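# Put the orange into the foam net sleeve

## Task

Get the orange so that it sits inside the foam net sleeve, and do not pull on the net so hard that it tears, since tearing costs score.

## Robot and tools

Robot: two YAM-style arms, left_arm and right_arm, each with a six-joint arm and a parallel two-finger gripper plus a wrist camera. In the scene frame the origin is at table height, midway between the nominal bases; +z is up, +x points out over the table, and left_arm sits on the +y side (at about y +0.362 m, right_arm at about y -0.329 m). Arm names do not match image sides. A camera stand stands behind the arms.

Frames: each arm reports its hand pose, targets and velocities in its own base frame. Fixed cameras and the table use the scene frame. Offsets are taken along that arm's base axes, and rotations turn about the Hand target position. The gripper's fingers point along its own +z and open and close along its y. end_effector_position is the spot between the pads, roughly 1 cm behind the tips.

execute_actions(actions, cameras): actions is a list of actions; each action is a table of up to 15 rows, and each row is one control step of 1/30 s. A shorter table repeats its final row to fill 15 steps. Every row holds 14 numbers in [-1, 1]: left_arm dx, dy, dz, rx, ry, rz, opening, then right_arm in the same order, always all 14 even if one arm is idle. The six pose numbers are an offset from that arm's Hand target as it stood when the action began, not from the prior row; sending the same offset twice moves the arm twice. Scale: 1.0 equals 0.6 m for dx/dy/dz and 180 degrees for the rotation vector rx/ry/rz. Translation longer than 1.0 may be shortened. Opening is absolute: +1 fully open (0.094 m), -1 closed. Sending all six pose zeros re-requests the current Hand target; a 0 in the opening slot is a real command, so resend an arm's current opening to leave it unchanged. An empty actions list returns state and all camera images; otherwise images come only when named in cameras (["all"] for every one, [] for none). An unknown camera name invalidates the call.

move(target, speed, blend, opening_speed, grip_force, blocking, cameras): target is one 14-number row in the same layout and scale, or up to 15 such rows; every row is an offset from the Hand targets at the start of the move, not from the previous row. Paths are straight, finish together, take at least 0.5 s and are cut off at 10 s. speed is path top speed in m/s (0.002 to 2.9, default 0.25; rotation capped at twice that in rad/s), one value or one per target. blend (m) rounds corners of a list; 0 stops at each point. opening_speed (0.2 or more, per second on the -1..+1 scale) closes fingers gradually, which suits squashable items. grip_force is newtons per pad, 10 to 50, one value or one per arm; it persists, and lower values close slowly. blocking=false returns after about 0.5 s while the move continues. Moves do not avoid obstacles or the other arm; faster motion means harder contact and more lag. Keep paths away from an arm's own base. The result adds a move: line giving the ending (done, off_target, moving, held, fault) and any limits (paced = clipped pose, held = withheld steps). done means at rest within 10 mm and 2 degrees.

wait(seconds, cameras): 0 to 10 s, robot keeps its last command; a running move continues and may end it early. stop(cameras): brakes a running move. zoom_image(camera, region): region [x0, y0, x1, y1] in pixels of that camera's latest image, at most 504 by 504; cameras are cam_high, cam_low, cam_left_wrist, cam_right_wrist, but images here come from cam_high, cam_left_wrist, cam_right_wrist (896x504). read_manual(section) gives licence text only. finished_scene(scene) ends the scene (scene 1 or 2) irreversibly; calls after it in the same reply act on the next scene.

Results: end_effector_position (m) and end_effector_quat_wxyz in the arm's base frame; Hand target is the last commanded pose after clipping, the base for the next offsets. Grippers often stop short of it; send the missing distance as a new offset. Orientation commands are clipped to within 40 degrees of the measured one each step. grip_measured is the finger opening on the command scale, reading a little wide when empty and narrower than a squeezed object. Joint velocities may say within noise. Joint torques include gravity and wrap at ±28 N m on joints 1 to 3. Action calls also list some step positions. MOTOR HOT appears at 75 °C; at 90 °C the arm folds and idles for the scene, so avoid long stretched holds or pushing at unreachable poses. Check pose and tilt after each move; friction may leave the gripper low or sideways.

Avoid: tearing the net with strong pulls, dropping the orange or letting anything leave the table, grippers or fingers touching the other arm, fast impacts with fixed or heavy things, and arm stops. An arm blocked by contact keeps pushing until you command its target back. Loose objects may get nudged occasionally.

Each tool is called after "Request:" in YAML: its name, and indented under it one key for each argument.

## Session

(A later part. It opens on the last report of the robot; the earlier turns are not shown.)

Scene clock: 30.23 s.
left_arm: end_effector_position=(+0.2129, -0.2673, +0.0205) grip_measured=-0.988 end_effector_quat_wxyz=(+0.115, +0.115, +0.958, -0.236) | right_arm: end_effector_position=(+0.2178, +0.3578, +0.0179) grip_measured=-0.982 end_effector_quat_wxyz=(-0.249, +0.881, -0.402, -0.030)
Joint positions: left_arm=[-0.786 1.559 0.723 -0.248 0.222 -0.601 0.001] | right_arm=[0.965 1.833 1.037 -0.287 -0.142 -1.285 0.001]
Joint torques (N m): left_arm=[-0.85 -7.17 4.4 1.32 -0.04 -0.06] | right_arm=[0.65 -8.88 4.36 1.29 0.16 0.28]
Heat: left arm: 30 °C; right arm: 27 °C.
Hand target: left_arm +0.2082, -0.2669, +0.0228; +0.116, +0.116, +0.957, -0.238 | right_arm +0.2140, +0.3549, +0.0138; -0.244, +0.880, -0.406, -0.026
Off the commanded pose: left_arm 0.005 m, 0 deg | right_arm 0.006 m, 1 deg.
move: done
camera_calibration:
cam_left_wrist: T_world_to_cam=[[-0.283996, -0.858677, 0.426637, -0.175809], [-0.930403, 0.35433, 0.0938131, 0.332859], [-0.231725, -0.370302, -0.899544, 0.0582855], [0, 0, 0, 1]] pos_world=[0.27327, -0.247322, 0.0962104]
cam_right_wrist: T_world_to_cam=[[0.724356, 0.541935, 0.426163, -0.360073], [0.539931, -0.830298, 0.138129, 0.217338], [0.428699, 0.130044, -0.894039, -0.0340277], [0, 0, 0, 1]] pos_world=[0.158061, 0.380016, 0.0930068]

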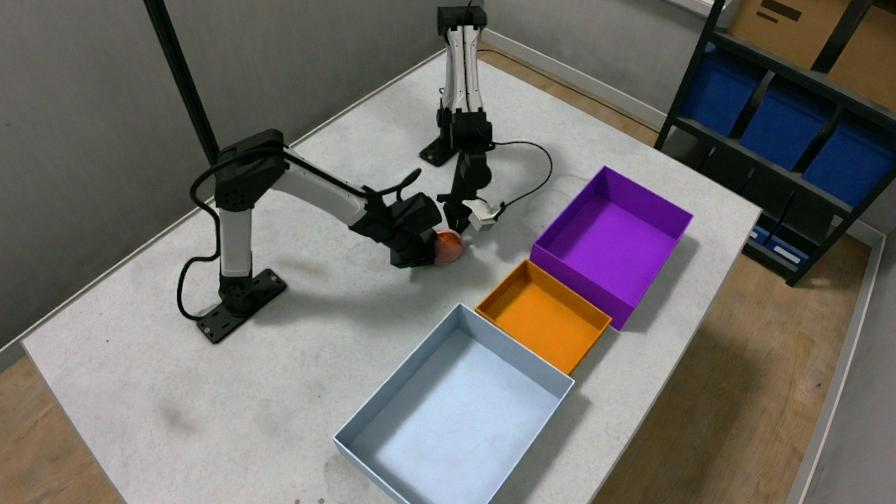

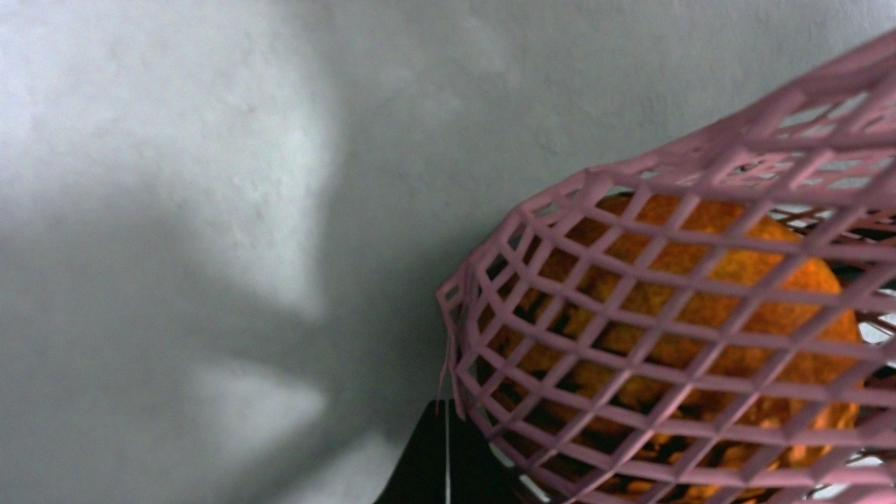

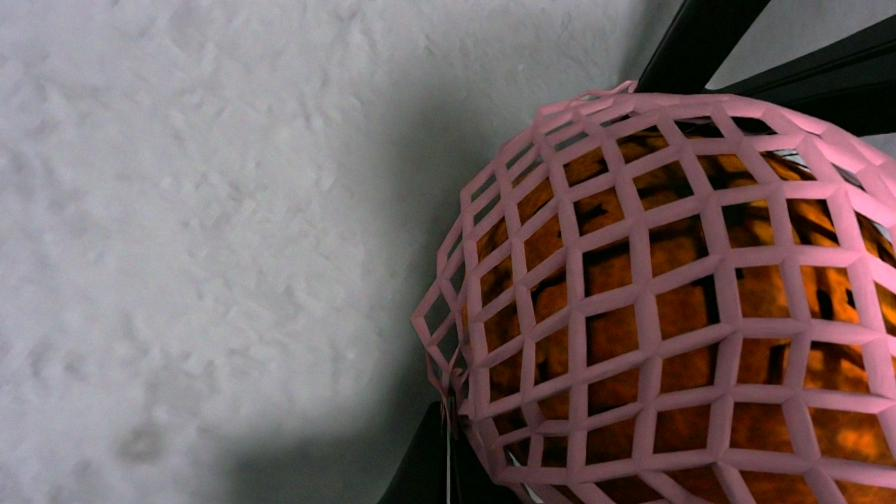

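Request:
move:
  target: [0,0,0,0,0,0,-0.75,0,0,0,0,0,0,-0.75]
  opening_speed: 0.3
  cameras: ["all"]

Scene clock: 31.87 s.
left_arm: end_effector_position=(+0.2120, -0.2627, +0.0178) grip_measured=-0.752 end_effector_quat_wxyz=(+0.113, +0.112, +0.961, -0.224) | right_arm: end_effector_position=(+0.2179, +0.3568, +0.0166) grip_measured=-0.752 end_effector_quat_wxyz=(-0.248, +0.880, -0.404, -0.028)
Joint positions: left_arm=[-0.786 1.559 0.723 -0.267 0.207 -0.603 0.012] | right_arm=[0.965 1.833 1.032 -0.283 -0.139 -1.282 0.012]
Joint torques (N m): left_arm=[-0.88 -7.19 4.4 1.46 0.12 -0.04] | right_arm=[0.88 -8.68 4.86 1.27 0.15 0.22]
Heat: left arm: 30 °C; right arm: 27 °C.
Hand target: left_arm +0.2081, -0.2668, +0.0228; +0.116, +0.116, +0.957, -0.237 | right_arm +0.2140, +0.3548, +0.0136; -0.244, +0.880, -0.406, -0.026
Off the commanded pose: left_arm 0.008 m, 2 deg | right_arm 0.005 m, 1 deg.
move: done
camera_calibration:
cam_left_wrist: T_world_to_cam=[[-0.275053, -0.870725, 0.407656, -0.175572], [-0.93282, 0.344358, 0.106134, 0.32829], [-0.232793, -0.351077, -0.906947, 0.0627544], [0, 0, 0, 1]] pos_world=[0.272553, -0.243893, 0.0936454]
cam_right_wrist: T_world_to_cam=[[0.72596, 0.540264, 0.425554, -0.358736], [0.536603, -0.831995, 0.140861, 0.217813], [0.430161, 0.126095, -0.893903, -0.033983], [0, 0, 0, 1]] pos_world=[0.158167, 0.379317, 0.0916028]

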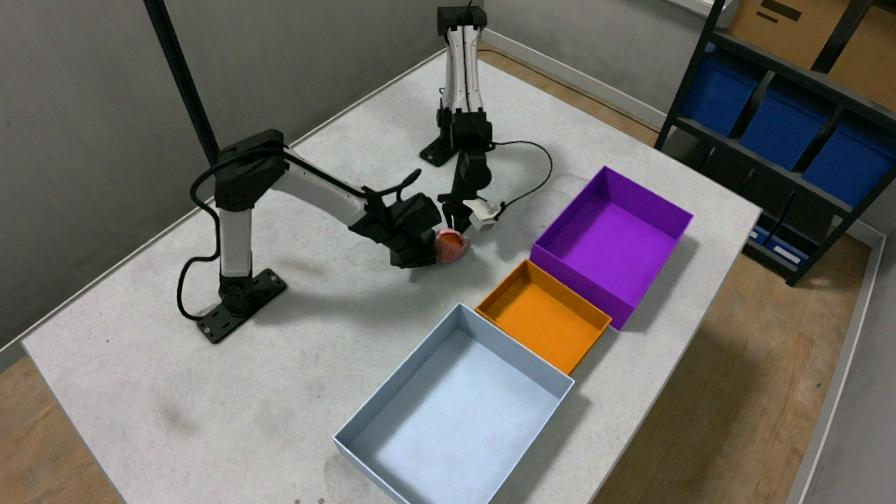

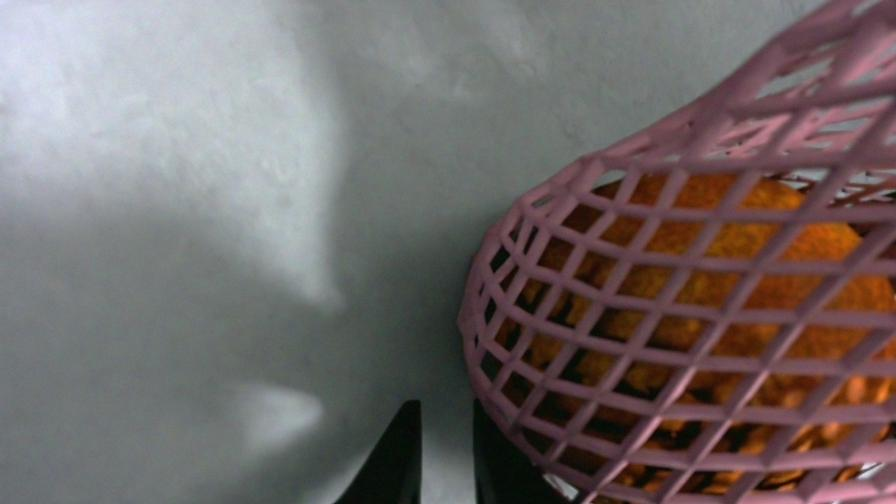

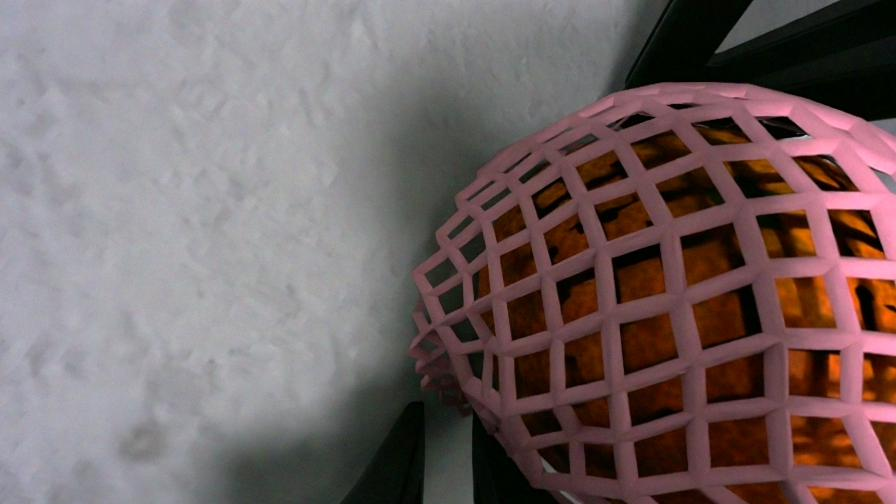

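Request:
move:
  target: [0,0.04,0.01,0,0,0,-0.75,0,-0.04,0.02,0,0,0,-0.75]
  speed: 0.08
  cameras: ["all"]

Scene clock: 33.40 s.
left_arm: end_effector_position=(+0.2118, -0.2459, +0.0270) grip_measured=-0.752 end_effector_quat_wxyz=(+0.118, +0.111, +0.959, -0.235) | right_arm: end_effector_position=(+0.2160, +0.3349, +0.0223) grip_measured=-0.752 end_effector_quat_wxyz=(-0.242, +0.879, -0.410, -0.024)
Joint positions: left_arm=[-0.732 1.48 0.681 -0.293 0.24 -0.56 0.012] | right_arm=[0.938 1.761 0.974 -0.31 -0.139 -1.298 0.012]
Joint torques (N m): left_arm=[0.36 -6.61 4.53 1.28 0.15 0.19] | right_arm=[-0.65 -9.95 4.93 1.13 -0.07 0.06]
Heat: left arm: 30 °C; right arm: 27 °C.
Hand target: left_arm +0.2082, -0.2429, +0.0288; +0.116, +0.116, +0.957, -0.238 | right_arm +0.2139, +0.3308, +0.0256; -0.244, +0.880, -0.406, -0.026
Off the commanded pose: left_arm 0.005 m, 1 deg | right_arm 0.006 m, 0 deg.
move: done
camera_calibration:
cam_left_wrist: T_world_to_cam=[[-0.276891, -0.861963, 0.424678, -0.162737], [-0.934028, 0.345226, 0.091713, 0.322119], [-0.225663, -0.371266, -0.900687, 0.0702232], [0, 0, 0, 1]] pos_world=[0.271655, -0.225406, 0.102817]
cam_right_wrist: T_world_to_cam=[[0.733361, 0.536146, 0.418006, -0.34804], [0.525556, -0.837129, 0.151676, 0.203654], [0.431246, 0.108452, -0.895693, -0.0196598], [0, 0, 0, 1]] pos_world=[0.156685, 0.359217, 0.0969841]

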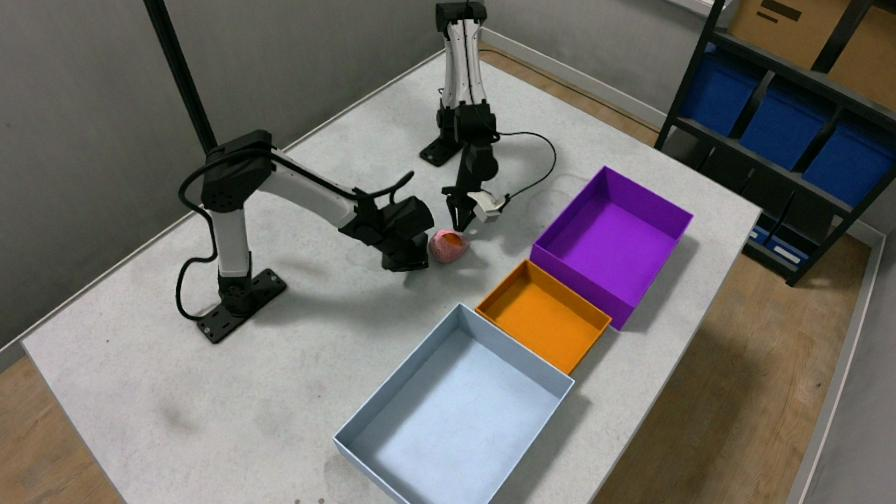

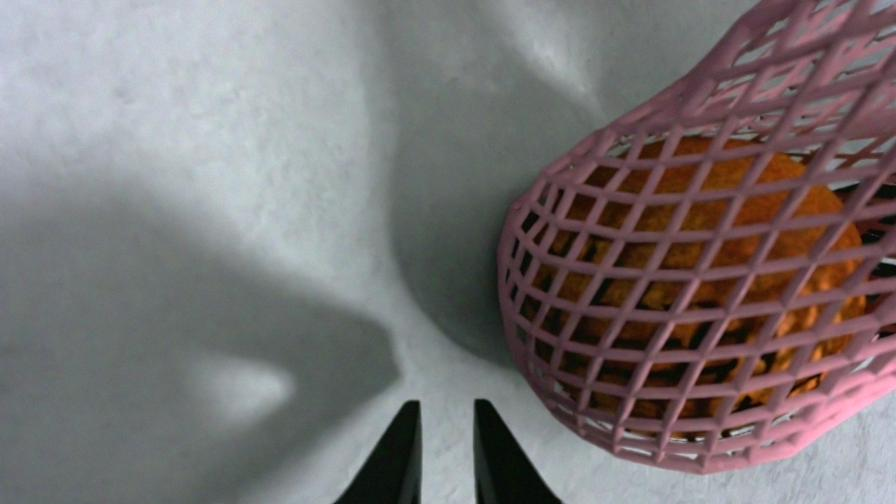

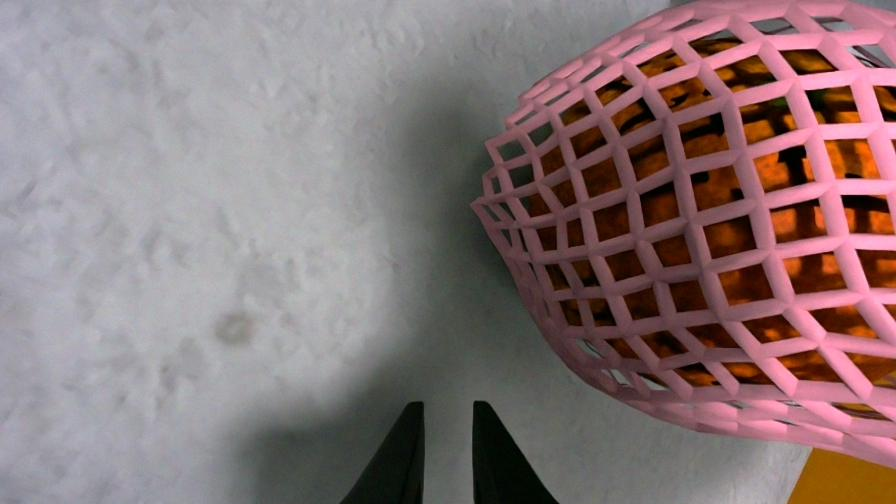

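Request:
finished_scene:
  scene: 1

The scene is finished: the task was done.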